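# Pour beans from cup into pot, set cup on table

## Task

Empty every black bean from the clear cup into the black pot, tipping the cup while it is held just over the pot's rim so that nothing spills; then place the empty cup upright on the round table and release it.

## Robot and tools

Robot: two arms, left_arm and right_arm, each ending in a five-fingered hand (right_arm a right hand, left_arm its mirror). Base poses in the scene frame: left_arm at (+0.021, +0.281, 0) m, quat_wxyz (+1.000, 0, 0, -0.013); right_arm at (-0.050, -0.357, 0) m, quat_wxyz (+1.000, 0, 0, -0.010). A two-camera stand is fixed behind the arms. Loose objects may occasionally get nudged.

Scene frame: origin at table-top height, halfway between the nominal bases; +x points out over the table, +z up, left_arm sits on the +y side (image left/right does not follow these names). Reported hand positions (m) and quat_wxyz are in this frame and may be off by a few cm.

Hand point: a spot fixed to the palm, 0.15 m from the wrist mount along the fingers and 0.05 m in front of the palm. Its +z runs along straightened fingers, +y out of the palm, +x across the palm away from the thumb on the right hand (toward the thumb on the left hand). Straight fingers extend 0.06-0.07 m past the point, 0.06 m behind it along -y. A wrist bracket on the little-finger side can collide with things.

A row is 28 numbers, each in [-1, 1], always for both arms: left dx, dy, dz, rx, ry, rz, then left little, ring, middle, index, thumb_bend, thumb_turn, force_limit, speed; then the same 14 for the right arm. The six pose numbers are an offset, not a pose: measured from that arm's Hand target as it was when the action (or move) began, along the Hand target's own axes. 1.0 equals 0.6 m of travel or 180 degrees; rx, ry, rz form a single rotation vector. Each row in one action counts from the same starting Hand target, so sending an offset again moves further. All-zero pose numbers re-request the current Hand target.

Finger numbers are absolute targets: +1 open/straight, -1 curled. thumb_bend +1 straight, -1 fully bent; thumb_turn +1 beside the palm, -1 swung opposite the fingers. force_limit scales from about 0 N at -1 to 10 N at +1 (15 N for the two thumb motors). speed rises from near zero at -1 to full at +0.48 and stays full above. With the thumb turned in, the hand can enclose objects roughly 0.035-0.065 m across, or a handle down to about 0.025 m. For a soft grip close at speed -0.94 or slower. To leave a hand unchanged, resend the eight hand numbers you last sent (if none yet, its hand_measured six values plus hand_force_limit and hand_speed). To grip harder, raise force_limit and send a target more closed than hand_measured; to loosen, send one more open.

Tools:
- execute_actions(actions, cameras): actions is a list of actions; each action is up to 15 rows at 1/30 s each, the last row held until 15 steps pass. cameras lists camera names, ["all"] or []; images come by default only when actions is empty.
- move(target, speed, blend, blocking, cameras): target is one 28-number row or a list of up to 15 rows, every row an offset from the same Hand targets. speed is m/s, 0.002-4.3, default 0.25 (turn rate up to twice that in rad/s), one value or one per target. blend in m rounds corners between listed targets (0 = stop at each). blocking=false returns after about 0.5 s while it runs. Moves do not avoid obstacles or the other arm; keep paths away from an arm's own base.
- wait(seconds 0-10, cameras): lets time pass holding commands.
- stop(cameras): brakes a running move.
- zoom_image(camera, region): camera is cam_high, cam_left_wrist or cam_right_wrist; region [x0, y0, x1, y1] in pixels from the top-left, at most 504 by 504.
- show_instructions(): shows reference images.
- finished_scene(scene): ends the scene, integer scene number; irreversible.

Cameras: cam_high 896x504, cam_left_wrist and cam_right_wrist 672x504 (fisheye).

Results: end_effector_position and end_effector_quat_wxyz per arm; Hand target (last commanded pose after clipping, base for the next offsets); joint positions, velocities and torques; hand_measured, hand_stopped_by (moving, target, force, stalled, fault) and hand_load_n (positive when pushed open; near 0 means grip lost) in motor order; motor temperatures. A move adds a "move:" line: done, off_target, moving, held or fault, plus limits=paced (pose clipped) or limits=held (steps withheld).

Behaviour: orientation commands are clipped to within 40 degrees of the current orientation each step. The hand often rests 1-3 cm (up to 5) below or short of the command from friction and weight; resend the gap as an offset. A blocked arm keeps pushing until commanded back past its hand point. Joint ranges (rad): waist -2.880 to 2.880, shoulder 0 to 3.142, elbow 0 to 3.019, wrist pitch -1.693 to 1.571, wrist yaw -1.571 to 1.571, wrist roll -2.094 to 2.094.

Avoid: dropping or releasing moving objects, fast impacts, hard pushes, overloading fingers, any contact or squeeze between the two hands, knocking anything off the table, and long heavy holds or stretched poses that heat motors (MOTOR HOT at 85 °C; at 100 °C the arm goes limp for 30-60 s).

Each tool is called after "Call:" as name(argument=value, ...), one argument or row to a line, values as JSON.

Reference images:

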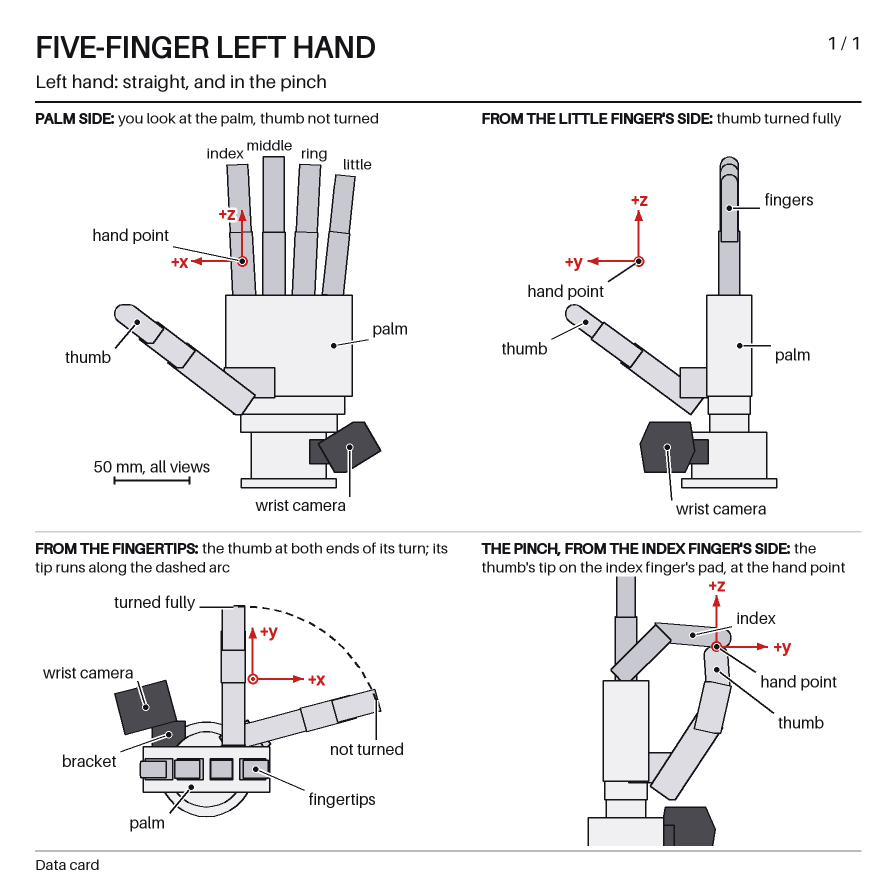

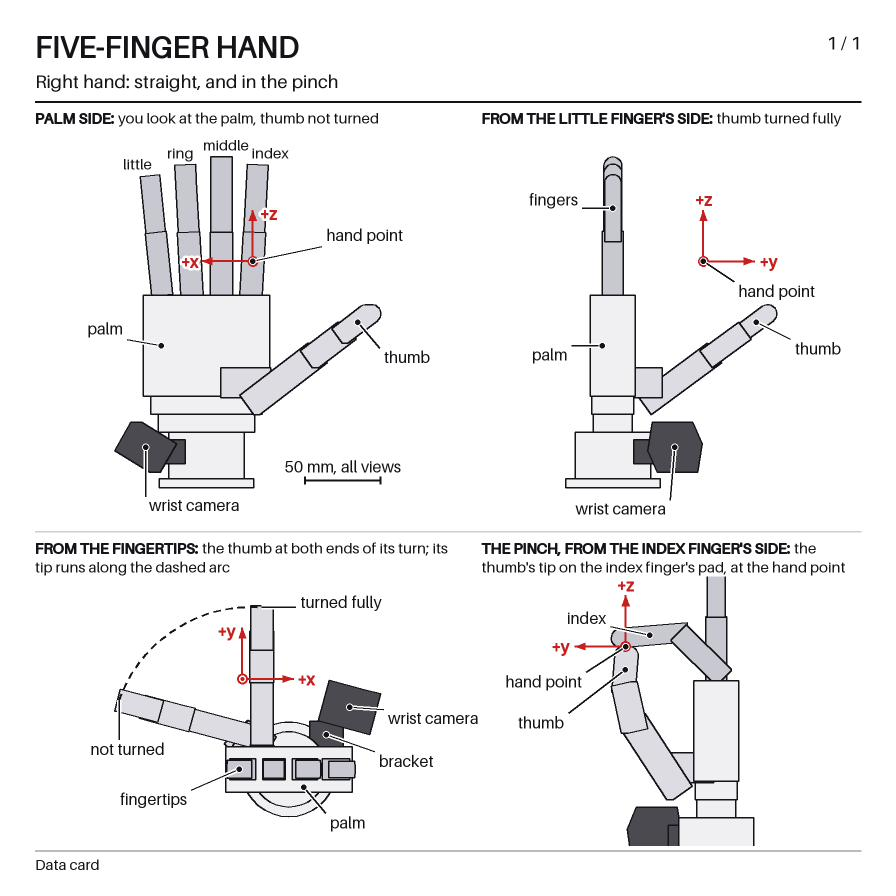

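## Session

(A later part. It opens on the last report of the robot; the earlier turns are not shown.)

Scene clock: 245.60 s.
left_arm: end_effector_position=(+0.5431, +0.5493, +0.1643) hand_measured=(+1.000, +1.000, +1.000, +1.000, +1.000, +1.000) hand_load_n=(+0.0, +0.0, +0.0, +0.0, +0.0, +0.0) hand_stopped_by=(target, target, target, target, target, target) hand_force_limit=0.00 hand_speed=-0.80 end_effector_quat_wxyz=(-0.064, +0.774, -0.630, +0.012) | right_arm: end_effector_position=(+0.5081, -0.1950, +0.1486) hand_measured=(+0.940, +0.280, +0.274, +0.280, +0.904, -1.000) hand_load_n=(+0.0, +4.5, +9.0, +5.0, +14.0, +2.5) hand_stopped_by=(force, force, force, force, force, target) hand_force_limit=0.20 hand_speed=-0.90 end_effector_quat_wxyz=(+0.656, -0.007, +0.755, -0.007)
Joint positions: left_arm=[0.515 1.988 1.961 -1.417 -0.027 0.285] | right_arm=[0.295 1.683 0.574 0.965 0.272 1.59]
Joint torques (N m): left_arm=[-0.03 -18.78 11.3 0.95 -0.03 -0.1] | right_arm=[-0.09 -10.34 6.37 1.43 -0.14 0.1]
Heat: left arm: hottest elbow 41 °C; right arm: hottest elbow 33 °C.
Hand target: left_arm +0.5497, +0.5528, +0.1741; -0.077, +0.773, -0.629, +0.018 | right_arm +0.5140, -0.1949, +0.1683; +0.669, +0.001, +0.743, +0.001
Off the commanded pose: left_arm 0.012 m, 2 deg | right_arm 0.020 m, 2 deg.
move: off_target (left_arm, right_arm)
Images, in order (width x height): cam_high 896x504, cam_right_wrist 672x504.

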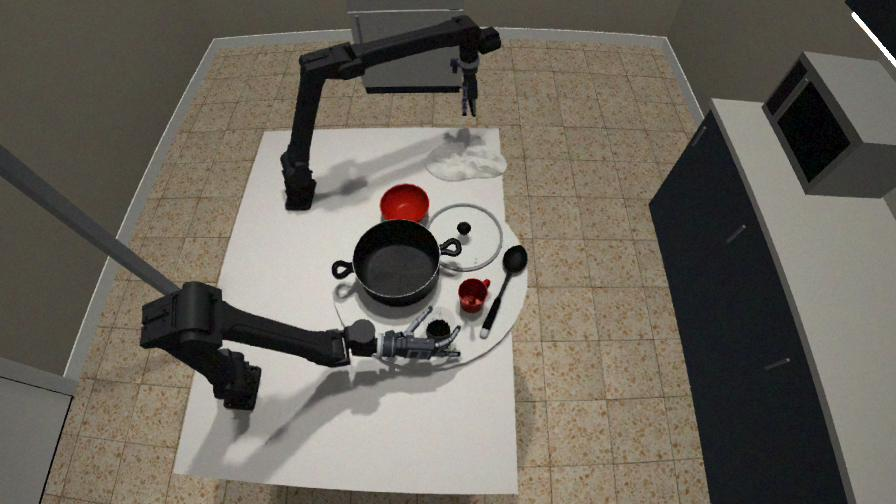

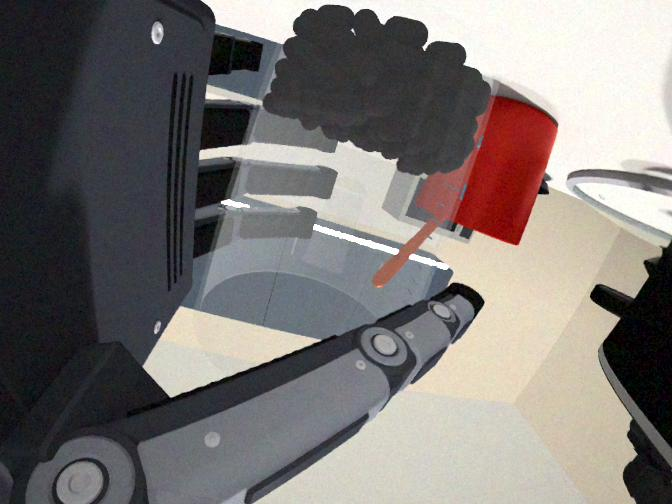

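Call:
move(
  target=[
    [0,0,0,0,0,0,1,1,1,1,1,1,0,-0.8,-0.1938,-0.0083,-0.1008,0,0,0,-0.35,-0.35,-0.4,-0.35,-0.35,-1,0.2,-0.9],
    [0,0,0,0,0,0,1,1,1,1,1,1,0,-0.8,-0.1751,0.0917,-0.1994,0,0,-0.2778,-0.35,-0.35,-0.4,-0.35,-0.35,-1,0.2,-0.9],
  ],
  speed=[0.15,0.2],
  blend=[0.02,0],
  cameras=["cam_high","cam_right_wrist"],
)

Call:
zoom_image(
  camera="cam_high",
  region=[320, 200, 540, 360],
)

Scene clock: 294.43 s.
left_arm: end_effector_position=(+0.5431, +0.5493, +0.1643) hand_measured=(+1.000, +1.000, +1.000, +1.000, +1.000, +1.000) hand_load_n=(+0.0, +0.0, +0.0, +0.0, +0.0, +0.0) hand_stopped_by=(target, target, target, target, target, target) hand_force_limit=0.00 hand_speed=-0.80 end_effector_quat_wxyz=(-0.064, +0.774, -0.630, +0.012) | right_arm: end_effector_position=(+0.3966, -0.1501, +0.2419) hand_measured=(+0.940, +0.280, +0.274, +0.280, +0.904, -1.000) hand_load_n=(+0.0, +4.5, +8.5, +5.0, +14.0, +3.5) hand_stopped_by=(force, force, force, force, force, target) hand_force_limit=0.20 hand_speed=-0.90 end_effector_quat_wxyz=(+0.580, -0.327, +0.691, -0.282)
Joint positions: left_arm=[0.515 1.988 1.961 -1.417 -0.027 0.285] | right_arm=[0.538 1.029 0.558 0.276 0.52 0.774]
Joint torques (N m): left_arm=[-0.09 -18.84 11.29 0.94 -0.03 -0.11] | right_arm=[0.26 -5.77 13.14 1.42 0.22 -0.2]
Heat: left arm: hottest elbow 41 °C; right arm: hottest elbow 34 °C.
Hand target: left_arm +0.5497, +0.5528, +0.1741; -0.077, +0.773, -0.629, +0.018 | right_arm +0.4060, -0.1402, +0.2855; +0.607, -0.314, +0.674, -0.282
Off the commanded pose: left_arm 0.012 m, 2 deg | right_arm 0.046 m, 4 deg.
move: off_target (left_arm, right_arm)
Images, in order (width x height): cam_high 896x504, cam_right_wrist 672x504.

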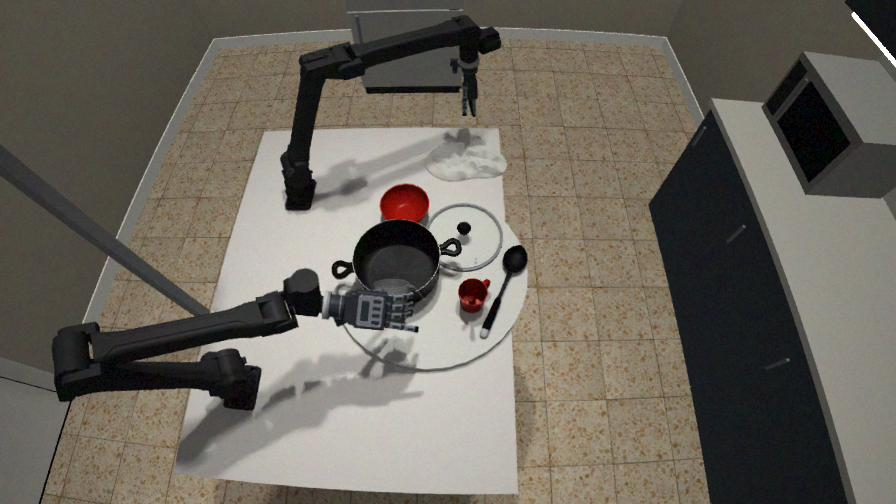

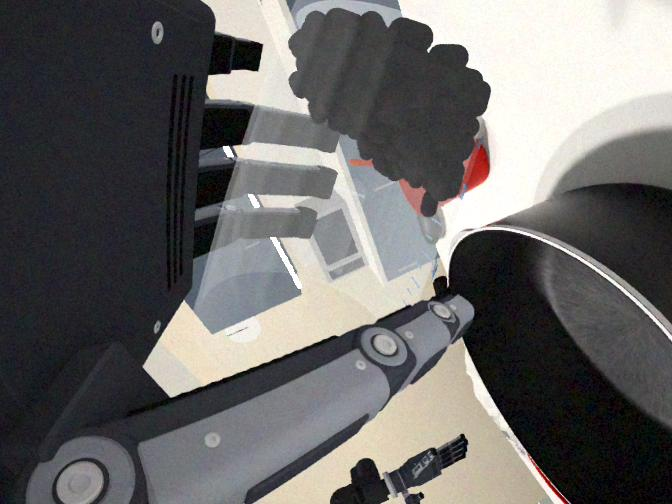

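Scaled by 2.291.

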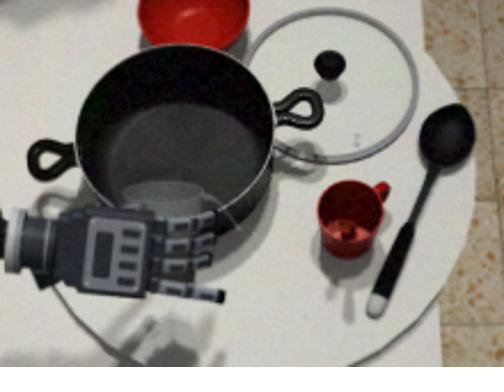

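Call:
move(
  target=[0,0,0,0,0,0,1,1,1,1,1,1,0,-0.8,-0.0458,0.1397,-0.01,0,0,-0.2222,-0.35,-0.35,-0.4,-0.35,-0.35,-1,0.2,-0.9],
  speed=0.15,
  cameras=["cam_high","cam_right_wrist"],
)

Call:
zoom_image(
  camera="cam_high",
  region=[320, 200, 540, 360],
)

Scene clock: 306.70 s.
left_arm: end_effector_position=(+0.5431, +0.5493, +0.1643) hand_measured=(+1.000, +1.000, +1.000, +1.000, +1.000, +1.000) hand_load_n=(+0.0, +0.0, +0.0, +0.0, +0.0, +0.0) hand_stopped_by=(target, target, target, target, target, target) hand_force_limit=0.00 hand_speed=-0.80 end_effector_quat_wxyz=(-0.064, +0.774, -0.630, +0.012) | right_arm: end_effector_position=(+0.3808, -0.0836, +0.1999) hand_measured=(+0.940, +0.280, +0.274, +0.280, +0.904, -1.000) hand_load_n=(+0.0, +4.0, +8.5, +5.0, +14.5, +4.0) hand_stopped_by=(force, force, force, force, force, target) hand_force_limit=0.20 hand_speed=-0.90 end_effector_quat_wxyz=(-0.443, +0.549, -0.532, +0.469)
Joint positions: left_arm=[0.515 1.988 1.961 -1.417 -0.027 0.285] | right_arm=[0.804 1.212 0.668 0.304 0.781 0.127]
Joint torques (N m): left_arm=[-0.09 -18.78 11.29 1.02 -0.03 -0.1] | right_arm=[0.5 -6.71 12.75 2.28 0.34 -0.3]
Heat: left arm: hottest elbow 42 °C; right arm: hottest elbow 37 °C.
Hand target: left_arm +0.5497, +0.5528, +0.1741; -0.077, +0.773, -0.629, +0.018 | right_arm +0.3952, -0.0652, +0.2399; -0.474, +0.525, -0.526, +0.472
Off the commanded pose: left_arm 0.012 m, 2 deg | right_arm 0.046 m, 5 deg.
move: off_target (left_arm, right_arm)
Images, in order (width x height): cam_high 896x504, cam_right_wrist 672x504.

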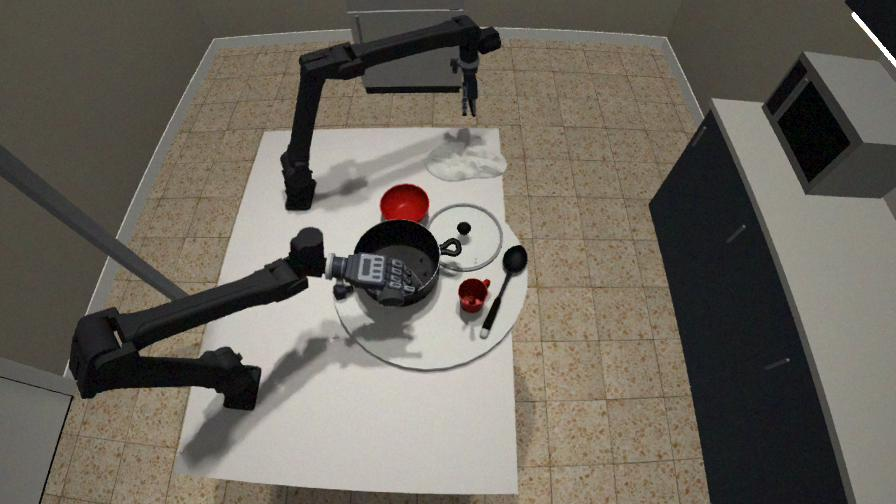

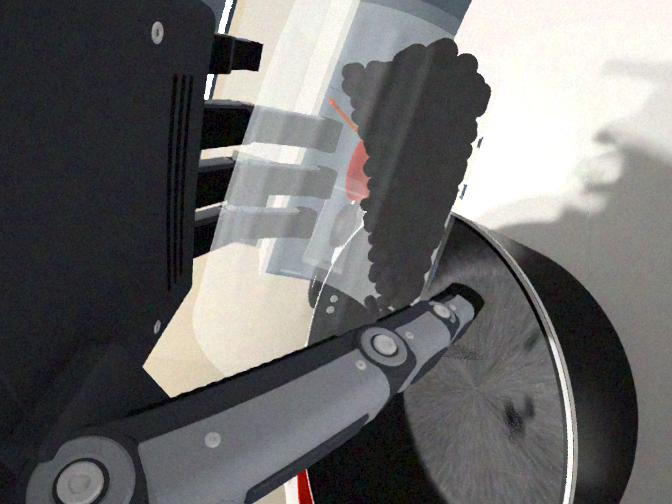

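Scaled by 2.291.

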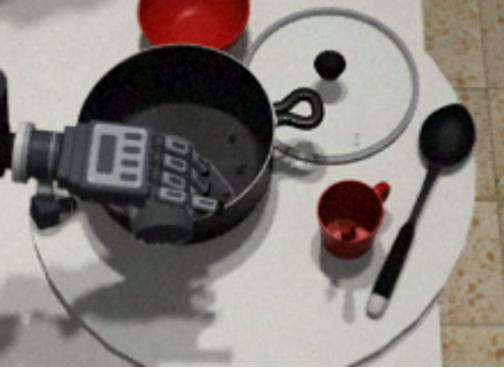

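Call:
move(
  target=[0,0,0,0,0,0,1,1,1,1,1,1,0,-0.8,-0.055,0,0.0067,0,0,-0.2222,-0.35,-0.35,-0.4,-0.35,-0.35,-1,0.2,-0.9],
  speed=0.15,
  cameras=["cam_high","cam_right_wrist"],
)

Call:
zoom_image(
  camera="cam_high",
  region=[320, 200, 540, 360],
)

Scene clock: 327.57 s.
left_arm: end_effector_position=(+0.5431, +0.5493, +0.1643) hand_measured=(+1.000, +1.000, +1.000, +1.000, +1.000, +1.000) hand_load_n=(+0.0, +0.0, +0.0, +0.0, +0.0, +0.0) hand_stopped_by=(target, target, target, target, target, target) hand_force_limit=0.00 hand_speed=-0.80 end_effector_quat_wxyz=(-0.064, +0.774, -0.630, +0.012) | right_arm: end_effector_position=(+0.3905, -0.0490, +0.2110) hand_measured=(+0.940, +0.280, +0.274, +0.280, +0.904, -1.000) hand_load_n=(+0.0, +4.5, +9.0, +5.0, +14.5, +3.5) hand_stopped_by=(force, force, force, force, force, target) hand_force_limit=0.20 hand_speed=-0.90 end_effector_quat_wxyz=(-0.266, +0.687, -0.314, +0.598)
Joint positions: left_arm=[0.515 1.988 1.961 -1.417 -0.027 0.285] | right_arm=[0.925 1.376 0.841 0.304 0.901 -0.542]
Joint torques (N m): left_arm=[0.03 -18.84 11.33 1.02 -0.04 -0.09] | right_arm=[0.67 -9.47 12.41 1.32 0.28 -0.39]
Motor temperatures (°C): left_arm=[28 38 42 27 27 27] | right_arm=[25 28 38 25 24 26]
Heat: left arm: hottest elbow 42 °C; right arm: hottest elbow 38 °C.
Hand target: left_arm +0.5497, +0.5528, +0.1741; -0.077, +0.773, -0.629, +0.018 | right_arm +0.3991, -0.0321, +0.2396; -0.284, +0.673, -0.315, +0.606
Off the commanded pose: left_arm 0.012 m, 2 deg | right_arm 0.034 m, 3 deg.
move: off_target (left_arm, right_arm)
Images, in order (width x height): cam_high 896x504, cam_right_wrist 672x504.

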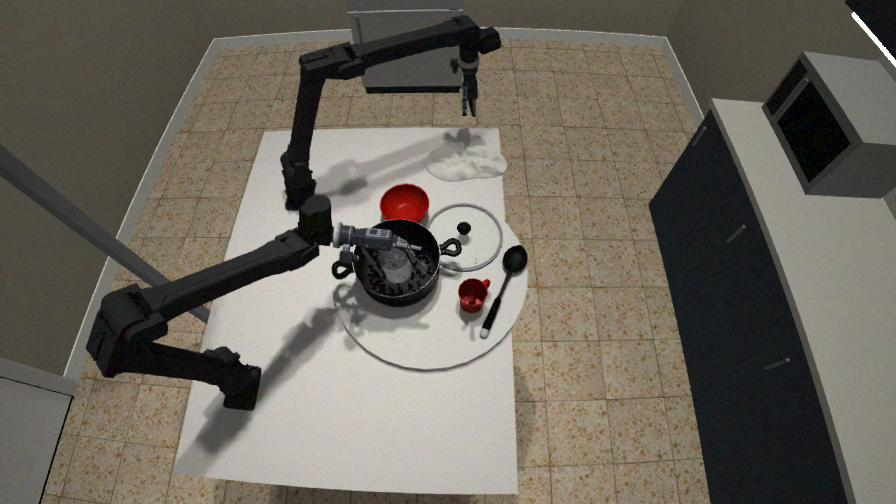

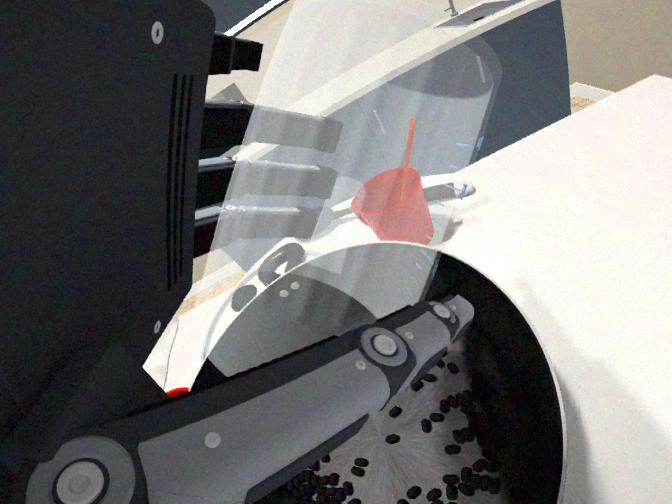

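Scaled by 2.291.

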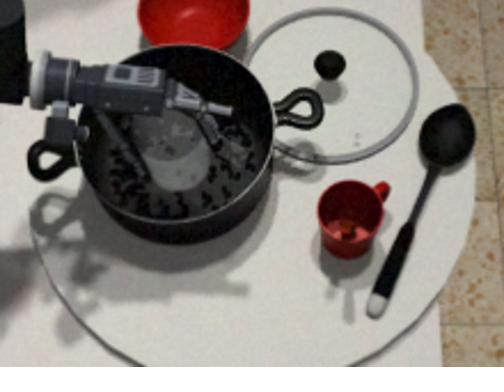

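Call:
zoom_image(
  camera="cam_right_wrist",
  region=[200, 0, 600, 300],
)

Call:
zoom_image(
  camera="cam_high",
  region=[330, 220, 450, 310],
)

Scaled by 1.260 from the camera's 672x504 image, which has a finer 960x720 frame.

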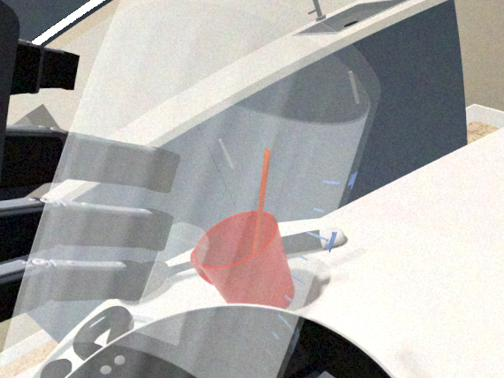

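Scaled by 4.200.

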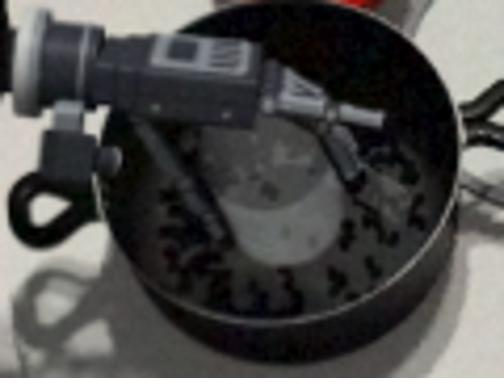

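Call:
move(
  target=[
    [0,0,0,0,0,0,1,1,1,1,1,1,0,-0.8,0.1402,0.0087,-0.007,0,0,0.4444,-0.35,-0.35,-0.4,-0.35,-0.35,-1,0.2,-0.9],
    [0,0,0,0,0,0,1,1,1,1,1,1,0,-0.8,0.2857,0.0948,0.0905,0,0,0.7222,-0.35,-0.35,-0.4,-0.35,-0.35,-1,0.2,-0.9],
  ],
  speed=0.35,
  blend=[0.02,0],
  cameras=["cam_high","cam_right_wrist"],
)

Scene clock: 354.47 s.
left_arm: end_effector_position=(+0.5431, +0.5493, +0.1643) hand_measured=(+1.000, +1.000, +1.000, +1.000, +1.000, +1.000) hand_load_n=(+0.0, +0.0, +0.0, +0.0, +0.0, +0.0) hand_stopped_by=(target, target, target, target, target, target) hand_force_limit=0.00 hand_speed=-0.80 end_effector_quat_wxyz=(-0.064, +0.774, -0.630, +0.012) | right_arm: end_effector_position=(+0.4566, -0.1973, +0.2873) hand_measured=(+0.940, +0.280, +0.274, +0.280, +0.904, -1.000) hand_load_n=(+0.0, +4.5, +9.0, +5.0, +14.0, +3.5) hand_stopped_by=(force, force, force, force, force, target) hand_force_limit=0.20 hand_speed=-0.90 end_effector_quat_wxyz=(+0.657, -0.011, +0.754, -0.007)
Joint positions: left_arm=[0.515 1.988 1.961 -1.417 -0.027 0.285] | right_arm=[0.327 1.159 0.579 0.436 0.299 1.588]
Joint torques (N m): left_arm=[-0.09 -18.78 11.33 0.98 -0.04 -0.09] | right_arm=[-1.08 -6.3 8.59 2.61 -0.06 0.14]
Heat: left arm: hottest elbow 42 °C; right arm: hottest elbow 40 °C.
Hand target: left_arm +0.5497, +0.5528, +0.1741; -0.077, +0.773, -0.629, +0.018 | right_arm +0.4603, -0.2003, +0.2997; +0.669, +0.001, +0.743, +0.001
Off the commanded pose: left_arm 0.012 m, 2 deg | right_arm 0.013 m, 2 deg.
move: off_target (left_arm, right_arm)
Images, in order (width x height): cam_high 896x504, cam_right_wrist 672x504.

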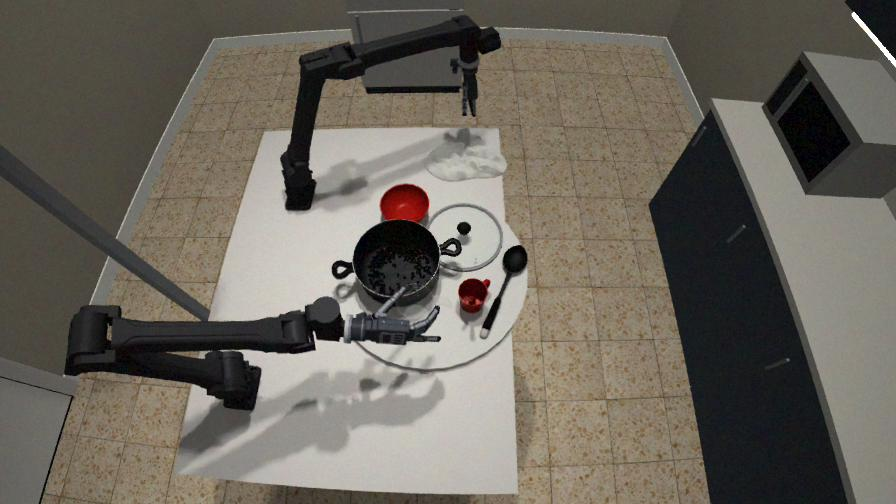

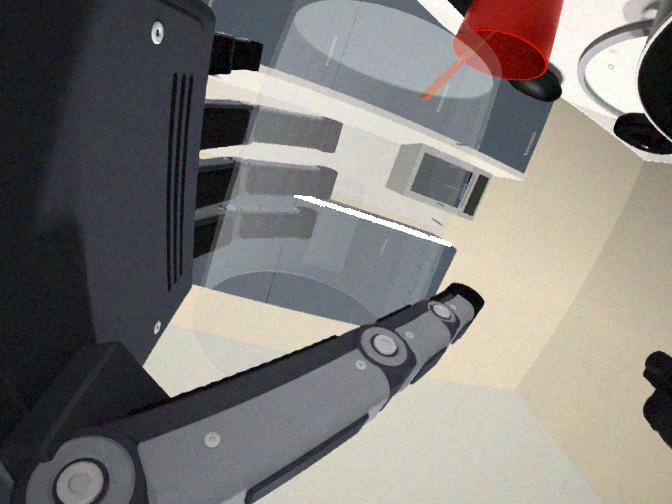

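Call:
move(
  target=[0,0,0,0,0,0,1,1,1,1,1,1,0,-0.8,0.2187,-0.0133,0.1033,0,-0.0139,0,-0.35,-0.35,-0.4,-0.35,-0.35,-1,0.2,-0.9],
  speed=0.2,
  cameras=["cam_high","cam_right_wrist"],
)

Call:
zoom_image(
  camera="cam_high",
  region=[360, 260, 540, 380],
)

Scene clock: 361.70 s.
left_arm: end_effector_position=(+0.5431, +0.5493, +0.1643) hand_measured=(+1.000, +1.000, +1.000, +1.000, +1.000, +1.000) hand_load_n=(+0.0, +0.0, +0.0, +0.0, +0.0, +0.0) hand_stopped_by=(target, target, target, target, target, target) hand_force_limit=0.00 hand_speed=-0.80 end_effector_quat_wxyz=(-0.064, +0.774, -0.630, +0.012) | right_arm: end_effector_position=(+0.4963, -0.2057, +0.1405) hand_measured=(+0.940, +0.280, +0.274, +0.280, +0.904, -1.000) hand_load_n=(+0.0, +4.5, +9.0, +4.5, +14.0, +3.0) hand_stopped_by=(force, force, force, force, force, target) hand_force_limit=0.20 hand_speed=-0.90 end_effector_quat_wxyz=(+0.663, -0.007, +0.748, -0.002)
Joint positions: left_arm=[0.515 1.988 1.961 -1.417 -0.027 0.285] | right_arm=[0.272 1.71 0.532 1.054 0.244 1.588]
Joint torques (N m): left_arm=[-0.09 -18.73 11.29 1.05 -0.04 -0.11] | right_arm=[-0.97 -9.64 6.83 2.52 -0.08 -0.01]
Heat: left arm: hottest elbow 42 °C; right arm: hottest elbow 40 °C.
Hand target: left_arm +0.5497, +0.5528, +0.1741; -0.077, +0.773, -0.629, +0.018 | right_arm +0.5081, -0.2079, +0.1626; +0.685, +0.001, +0.729, +0.001
Off the commanded pose: left_arm 0.012 m, 2 deg | right_arm 0.025 m, 3 deg.
move: off_target (left_arm, right_arm)
Images, in order (width x height): cam_high 896x504, cam_right_wrist 672x504.

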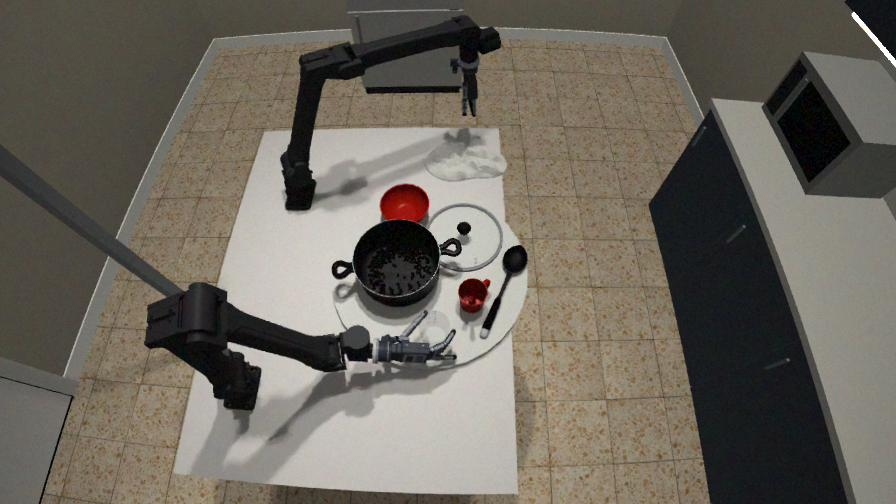

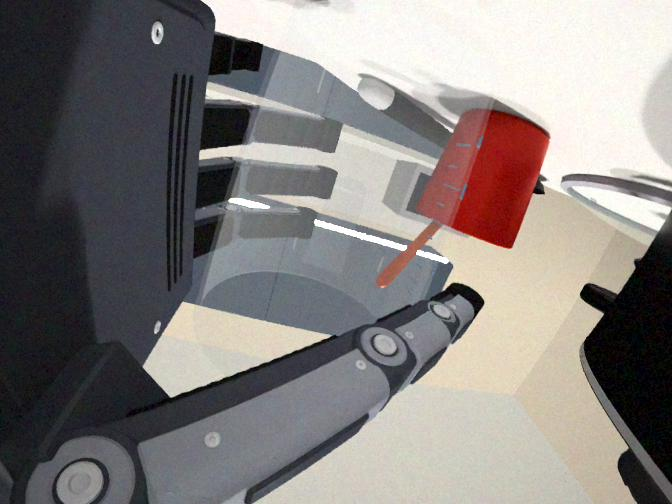

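Scaled by 2.800.

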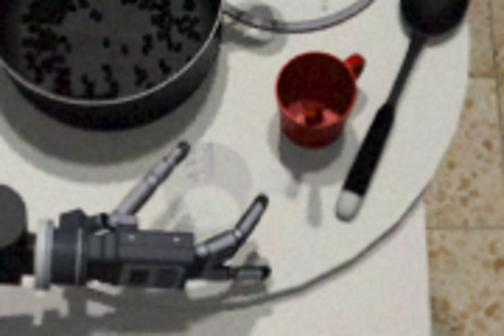

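Call:
move(
  target=[0,0,0,0,0,0,1,1,1,1,1,1,0,-0.8,0.0449,0,0.0028,0,-0.0078,0,-0.35,-0.35,-0.4,-0.35,-0.35,-1,0.2,-0.9],
  speed=0.05,
  cameras=["cam_right_wrist"],
)

Call:
zoom_image(
  camera="cam_right_wrist",
  region=[200, 0, 600, 300],
)

Scene clock: 367.77 s.
left_arm: end_effector_position=(+0.5431, +0.5493, +0.1643) hand_measured=(+1.000, +1.000, +1.000, +1.000, +1.000, +1.000) hand_load_n=(+0.0, +0.0, +0.0, +0.0, +0.0, +0.0) hand_stopped_by=(target, target, target, target, target, target) hand_force_limit=0.00 hand_speed=-0.80 end_effector_quat_wxyz=(-0.064, +0.774, -0.630, +0.012) | right_arm: end_effector_position=(+0.4960, -0.2057, +0.1182) hand_measured=(+0.940, +0.280, +0.274, +0.280, +0.904, -1.000) hand_load_n=(+0.0, +4.5, +9.0, +5.0, +14.0, +3.5) hand_stopped_by=(force, force, force, force, force, target) hand_force_limit=0.20 hand_speed=-0.90 end_effector_quat_wxyz=(+0.674, -0.004, +0.738, +0.000)
Joint positions: left_arm=[0.515 1.988 1.961 -1.417 -0.027 0.285] | right_arm=[0.272 1.825 0.532 1.2 0.244 1.588]
Joint torques (N m): left_arm=[-0.21 -18.96 11.3 0.98 -0.04 -0.09] | right_arm=[-1.44 -9.99 5.9 2.63 -0.09 -0.12]
Heat: left arm: hottest elbow 42 °C; right arm: hottest elbow 39 °C.
Hand target: left_arm +0.5497, +0.5528, +0.1741; -0.077, +0.773, -0.629, +0.018 | right_arm +0.5081, -0.2078, +0.1356; +0.694, +0.001, +0.720, +0.001
Off the commanded pose: left_arm 0.012 m, 2 deg | right_arm 0.021 m, 3 deg.
move: off_target (left_arm, right_arm)
Images, in order (width x height): cam_right_wrist 672x504.

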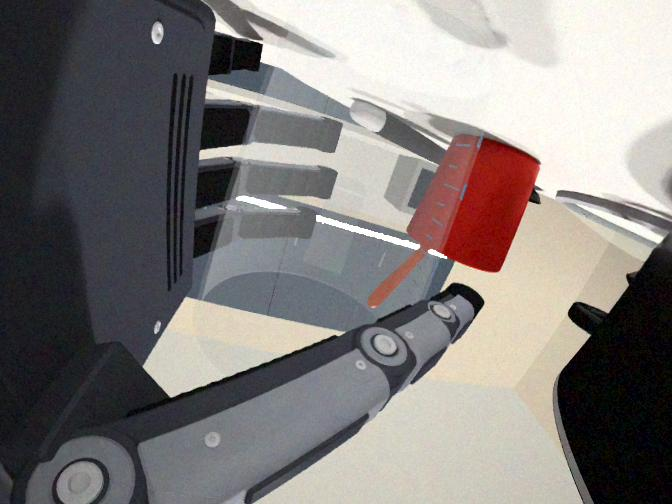

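Scaled by 1.260 from the camera's 672x504 image, which has a finer 960x720 frame.

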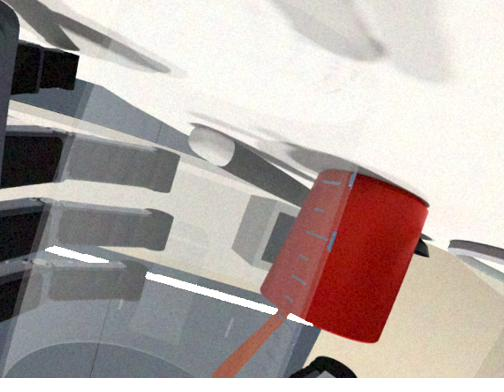

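Call:
move(
  target=[0,0,0,0,0,0,1,1,1,1,1,1,0,-0.8,0.0133,0,0.0005,0,0,0,-0.35,-0.35,-0.4,-0.35,-0.35,-1,0.2,-0.9],
  speed=0.05,
  cameras=["cam_high","cam_right_wrist"],
)

Call:
zoom_image(
  camera="cam_high",
  region=[360, 260, 540, 380],
)

Scene clock: 379.83 s.
left_arm: end_effector_position=(+0.5431, +0.5493, +0.1643) hand_measured=(+1.000, +1.000, +1.000, +1.000, +1.000, +1.000) hand_load_n=(+0.0, +0.0, +0.0, +0.0, +0.0, +0.0) hand_stopped_by=(target, target, target, target, target, target) hand_force_limit=0.00 hand_speed=-0.80 end_effector_quat_wxyz=(-0.064, +0.774, -0.630, +0.012) | right_arm: end_effector_position=(+0.4974, -0.2054, +0.1163) hand_measured=(+0.940, +0.280, +0.274, +0.280, +0.904, -1.000) hand_load_n=(+0.5, +4.5, +8.5, +5.0, +14.0, +3.5) hand_stopped_by=(force, force, force, force, force, target) hand_force_limit=0.20 hand_speed=-0.90 end_effector_quat_wxyz=(+0.679, -0.003, +0.734, +0.002)
Joint positions: left_arm=[0.515 1.988 1.961 -1.417 -0.027 0.285] | right_arm=[0.272 1.85 0.537 1.233 0.244 1.588]
Joint torques (N m): left_arm=[-0.15 -18.96 11.32 0.98 -0.03 -0.1] | right_arm=[-0.73 -9.29 5.61 2.21 -0.1 -0.12]
Heat: left arm: hottest elbow 42 °C; right arm: hottest elbow 38 °C.
Hand target: left_arm +0.5497, +0.5528, +0.1741; -0.077, +0.773, -0.629, +0.018 | right_arm +0.5080, -0.2078, +0.1276; +0.694, +0.001, +0.720, +0.001
Off the commanded pose: left_arm 0.012 m, 2 deg | right_arm 0.016 m, 2 deg.
move: off_target (left_arm, right_arm)
Images, in order (width x height): cam_high 896x504, cam_right_wrist 672x504.

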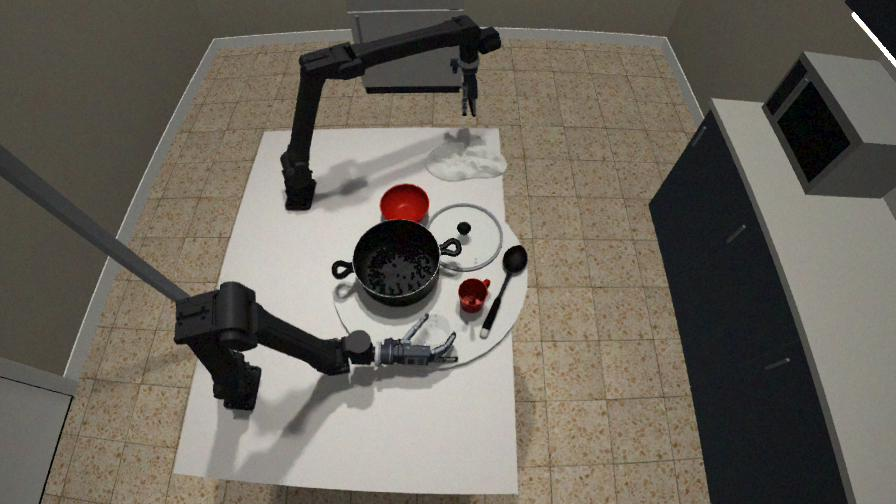

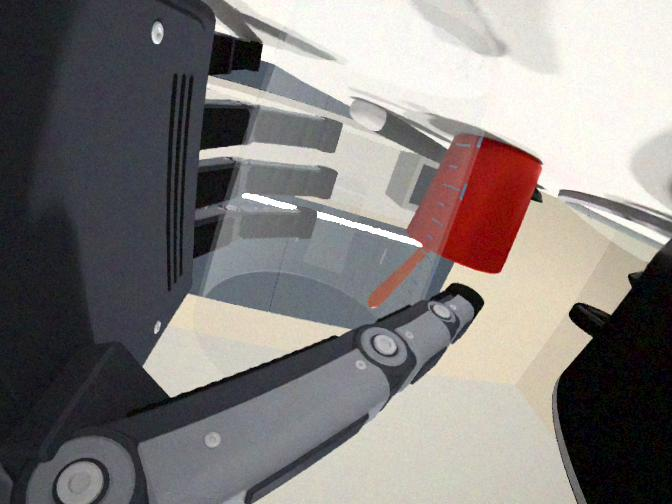

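Scaled by 2.800.

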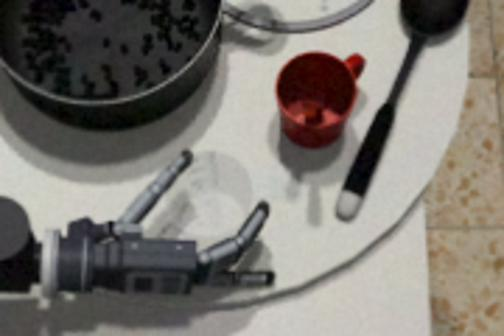

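Call:
move(
  target=[0,0,0,0,0,0,1,1,1,1,1,1,0,-0.8,0,0,0,0,0,0,0.6,0.6,0.6,0.6,1,-1,0.2,-0.85],
  cameras=["cam_high","cam_right_wrist"],
)

Call:
zoom_image(
  camera="cam_high",
  region=[360, 260, 540, 380],
)

Scene clock: 387.97 s.
left_arm: end_effector_position=(+0.5431, +0.5493, +0.1643) hand_measured=(+1.000, +1.000, +1.000, +1.000, +1.000, +1.000) hand_load_n=(+0.0, +0.0, +0.0, +0.0, +0.0, +0.0) hand_stopped_by=(target, target, target, target, target, target) hand_force_limit=0.00 hand_speed=-0.80 end_effector_quat_wxyz=(-0.064, +0.774, -0.630, +0.012) | right_arm: end_effector_position=(+0.4980, -0.2053, +0.1161) hand_measured=(+0.600, +0.600, +0.600, +0.600, +1.000, -1.000) hand_load_n=(+0.0, +0.0, +0.0, +0.0, +0.0, +0.0) hand_stopped_by=(target, target, target, target, target, target) hand_force_limit=0.20 hand_speed=-0.85 end_effector_quat_wxyz=(+0.680, -0.003, +0.733, +0.002)
Joint positions: left_arm=[0.515 1.988 1.961 -1.417 -0.027 0.285] | right_arm=[0.272 1.852 0.539 1.234 0.244 1.588]
Joint torques (N m): left_arm=[-0.15 -18.9 11.3 1.02 -0.03 -0.09] | right_arm=[-1.44 -9.99 5.46 2.19 -0.12 -0.12]
Heat: left arm: hottest elbow 42 °C; right arm: hottest elbow 37 °C.
Hand target: left_arm +0.5497, +0.5528, +0.1741; -0.077, +0.773, -0.629, +0.018 | right_arm +0.5081, -0.2078, +0.1278; +0.694, +0.001, +0.720, +0.001
Off the commanded pose: left_arm 0.012 m, 2 deg | right_arm 0.015 m, 2 deg.
move: off_target (left_arm, right_arm)
Images, in order (width x height): cam_high 896x504, cam_right_wrist 672x504.

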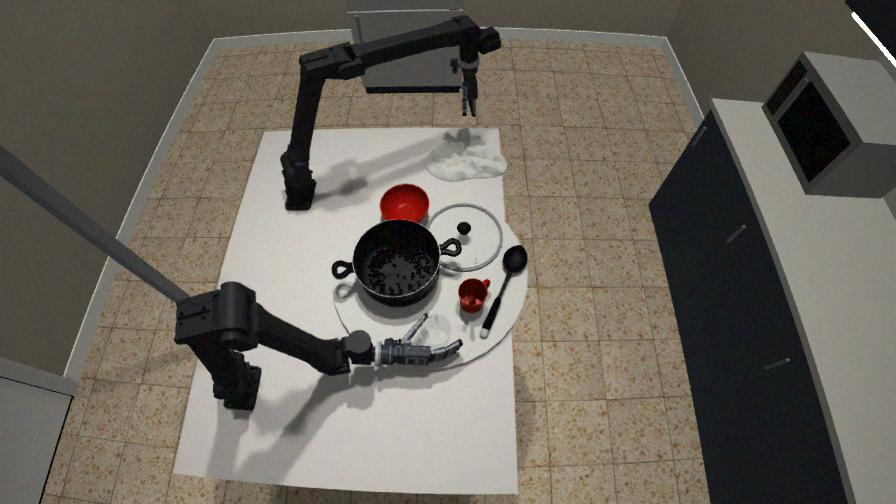

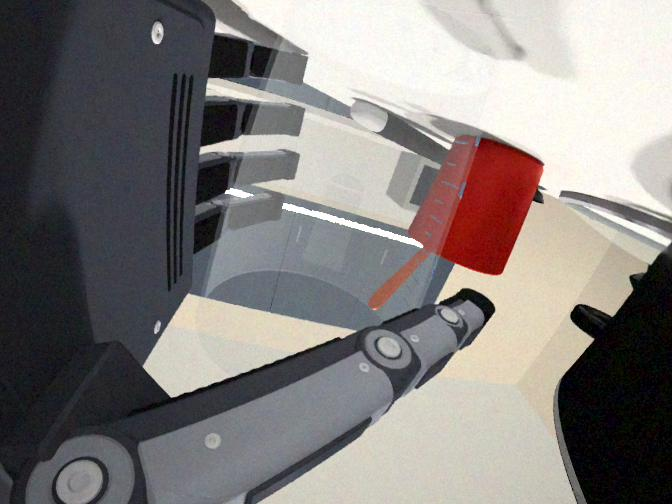

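Scaled by 2.800.

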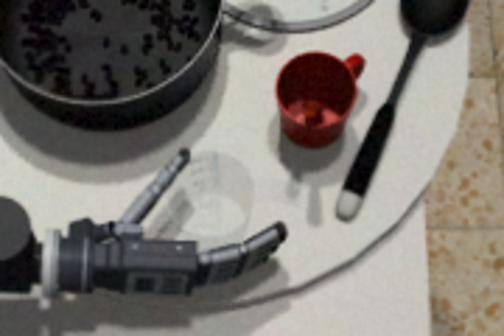

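Call:
move(
  target=[
    [0,0,0,0,0,0,1,1,1,1,1,1,0,-0.8,-0.005,-0.05,-0.0533,0,0,0,1,1,1,1,1,-1,0.2,-0.5],
    [0,0,0,0,0,0,1,1,1,1,1,1,0,-0.8,-0.0137,-0.15,-0.0839,0,0,0,1,1,1,1,1,-1,0.2,-0.5],
    [0,0,0,0,0,0,1,1,1,1,1,1,0,-0.8,-0.193,-0.2,-0.207,0,0,0,1,1,1,1,1,-1,0.2,-0.5],
  ],
  speed=[0.1,0.15,0.25],
  blend=[0.01,0.02,0],
  cameras=["cam_high","cam_right_wrist"],
)

Call:
zoom_image(
  camera="cam_high",
  region=[330, 220, 530, 370],
)

Scene clock: 397.43 s.
left_arm: end_effector_position=(+0.5431, +0.5493, +0.1643) hand_measured=(+1.000, +1.000, +1.000, +1.000, +1.000, +1.000) hand_load_n=(+0.0, +0.0, +0.0, +0.0, +0.0, +0.0) hand_stopped_by=(target, target, target, target, target, target) hand_force_limit=0.00 hand_speed=-0.80 end_effector_quat_wxyz=(-0.064, +0.774, -0.630, +0.012) | right_arm: end_effector_position=(+0.3849, -0.3241, +0.2381) hand_measured=(+1.000, +1.000, +1.000, +1.000, +1.000, -1.000) hand_load_n=(+0.0, +0.0, +0.0, +0.0, +0.0, -0.5) hand_stopped_by=(target, target, target, target, target, target) hand_force_limit=0.20 hand_speed=-0.50 end_effector_quat_wxyz=(+0.688, +0.004, +0.726, +0.009)
Joint positions: left_arm=[0.515 1.988 1.961 -1.417 -0.027 0.285] | right_arm=[-0.095 1.078 0.273 0.75 -0.124 1.583]
Joint torques (N m): left_arm=[0.09 -18.61 11.29 1.01 -0.04 -0.1] | right_arm=[-0.79 -4.37 8.28 1.36 -0.13 -0.22]
Heat: left arm: hottest elbow 43 °C; right arm: hottest elbow 36 °C.
Hand target: left_arm +0.5497, +0.5528, +0.1741; -0.077, +0.773, -0.629, +0.018 | right_arm +0.3884, -0.3281, +0.2479; +0.694, +0.001, +0.720, +0.001
Off the commanded pose: left_arm 0.012 m, 2 deg | right_arm 0.011 m, 1 deg.
move: off_target (left_arm, right_arm)
Images, in order (width x height): cam_high 896x504, cam_right_wrist 672x504.

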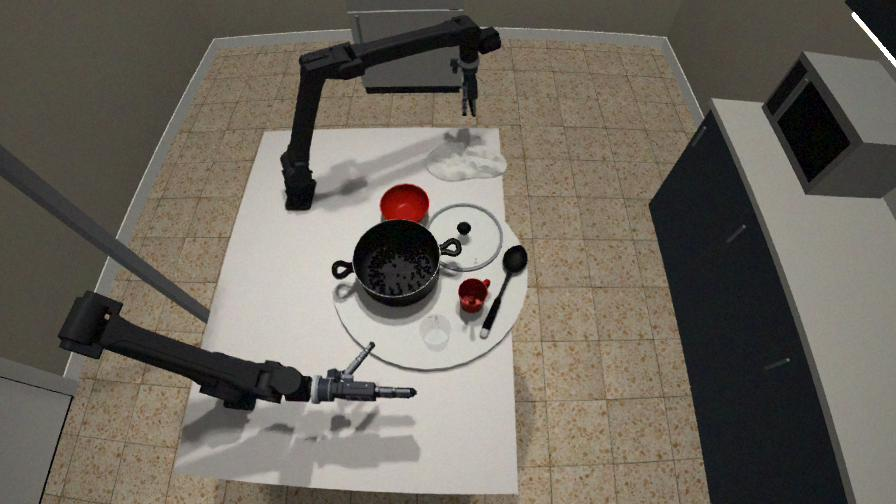

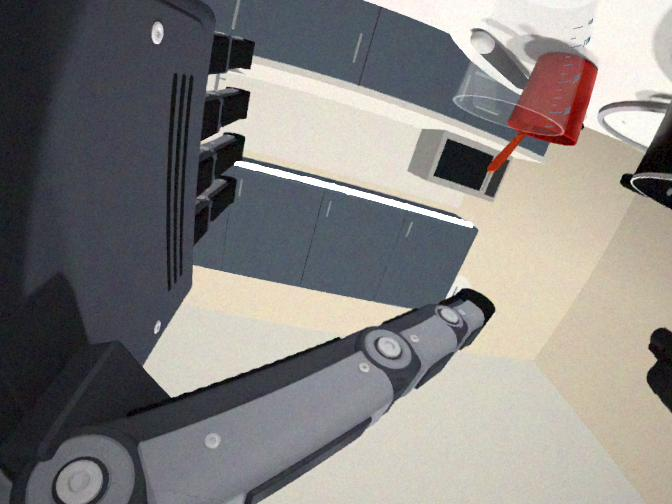

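Scaled by 2.520.

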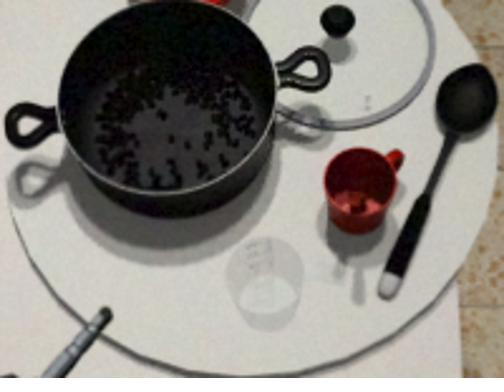

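Call:
finished_scene(
  scene=1,
)

The scene is finished: the task was done.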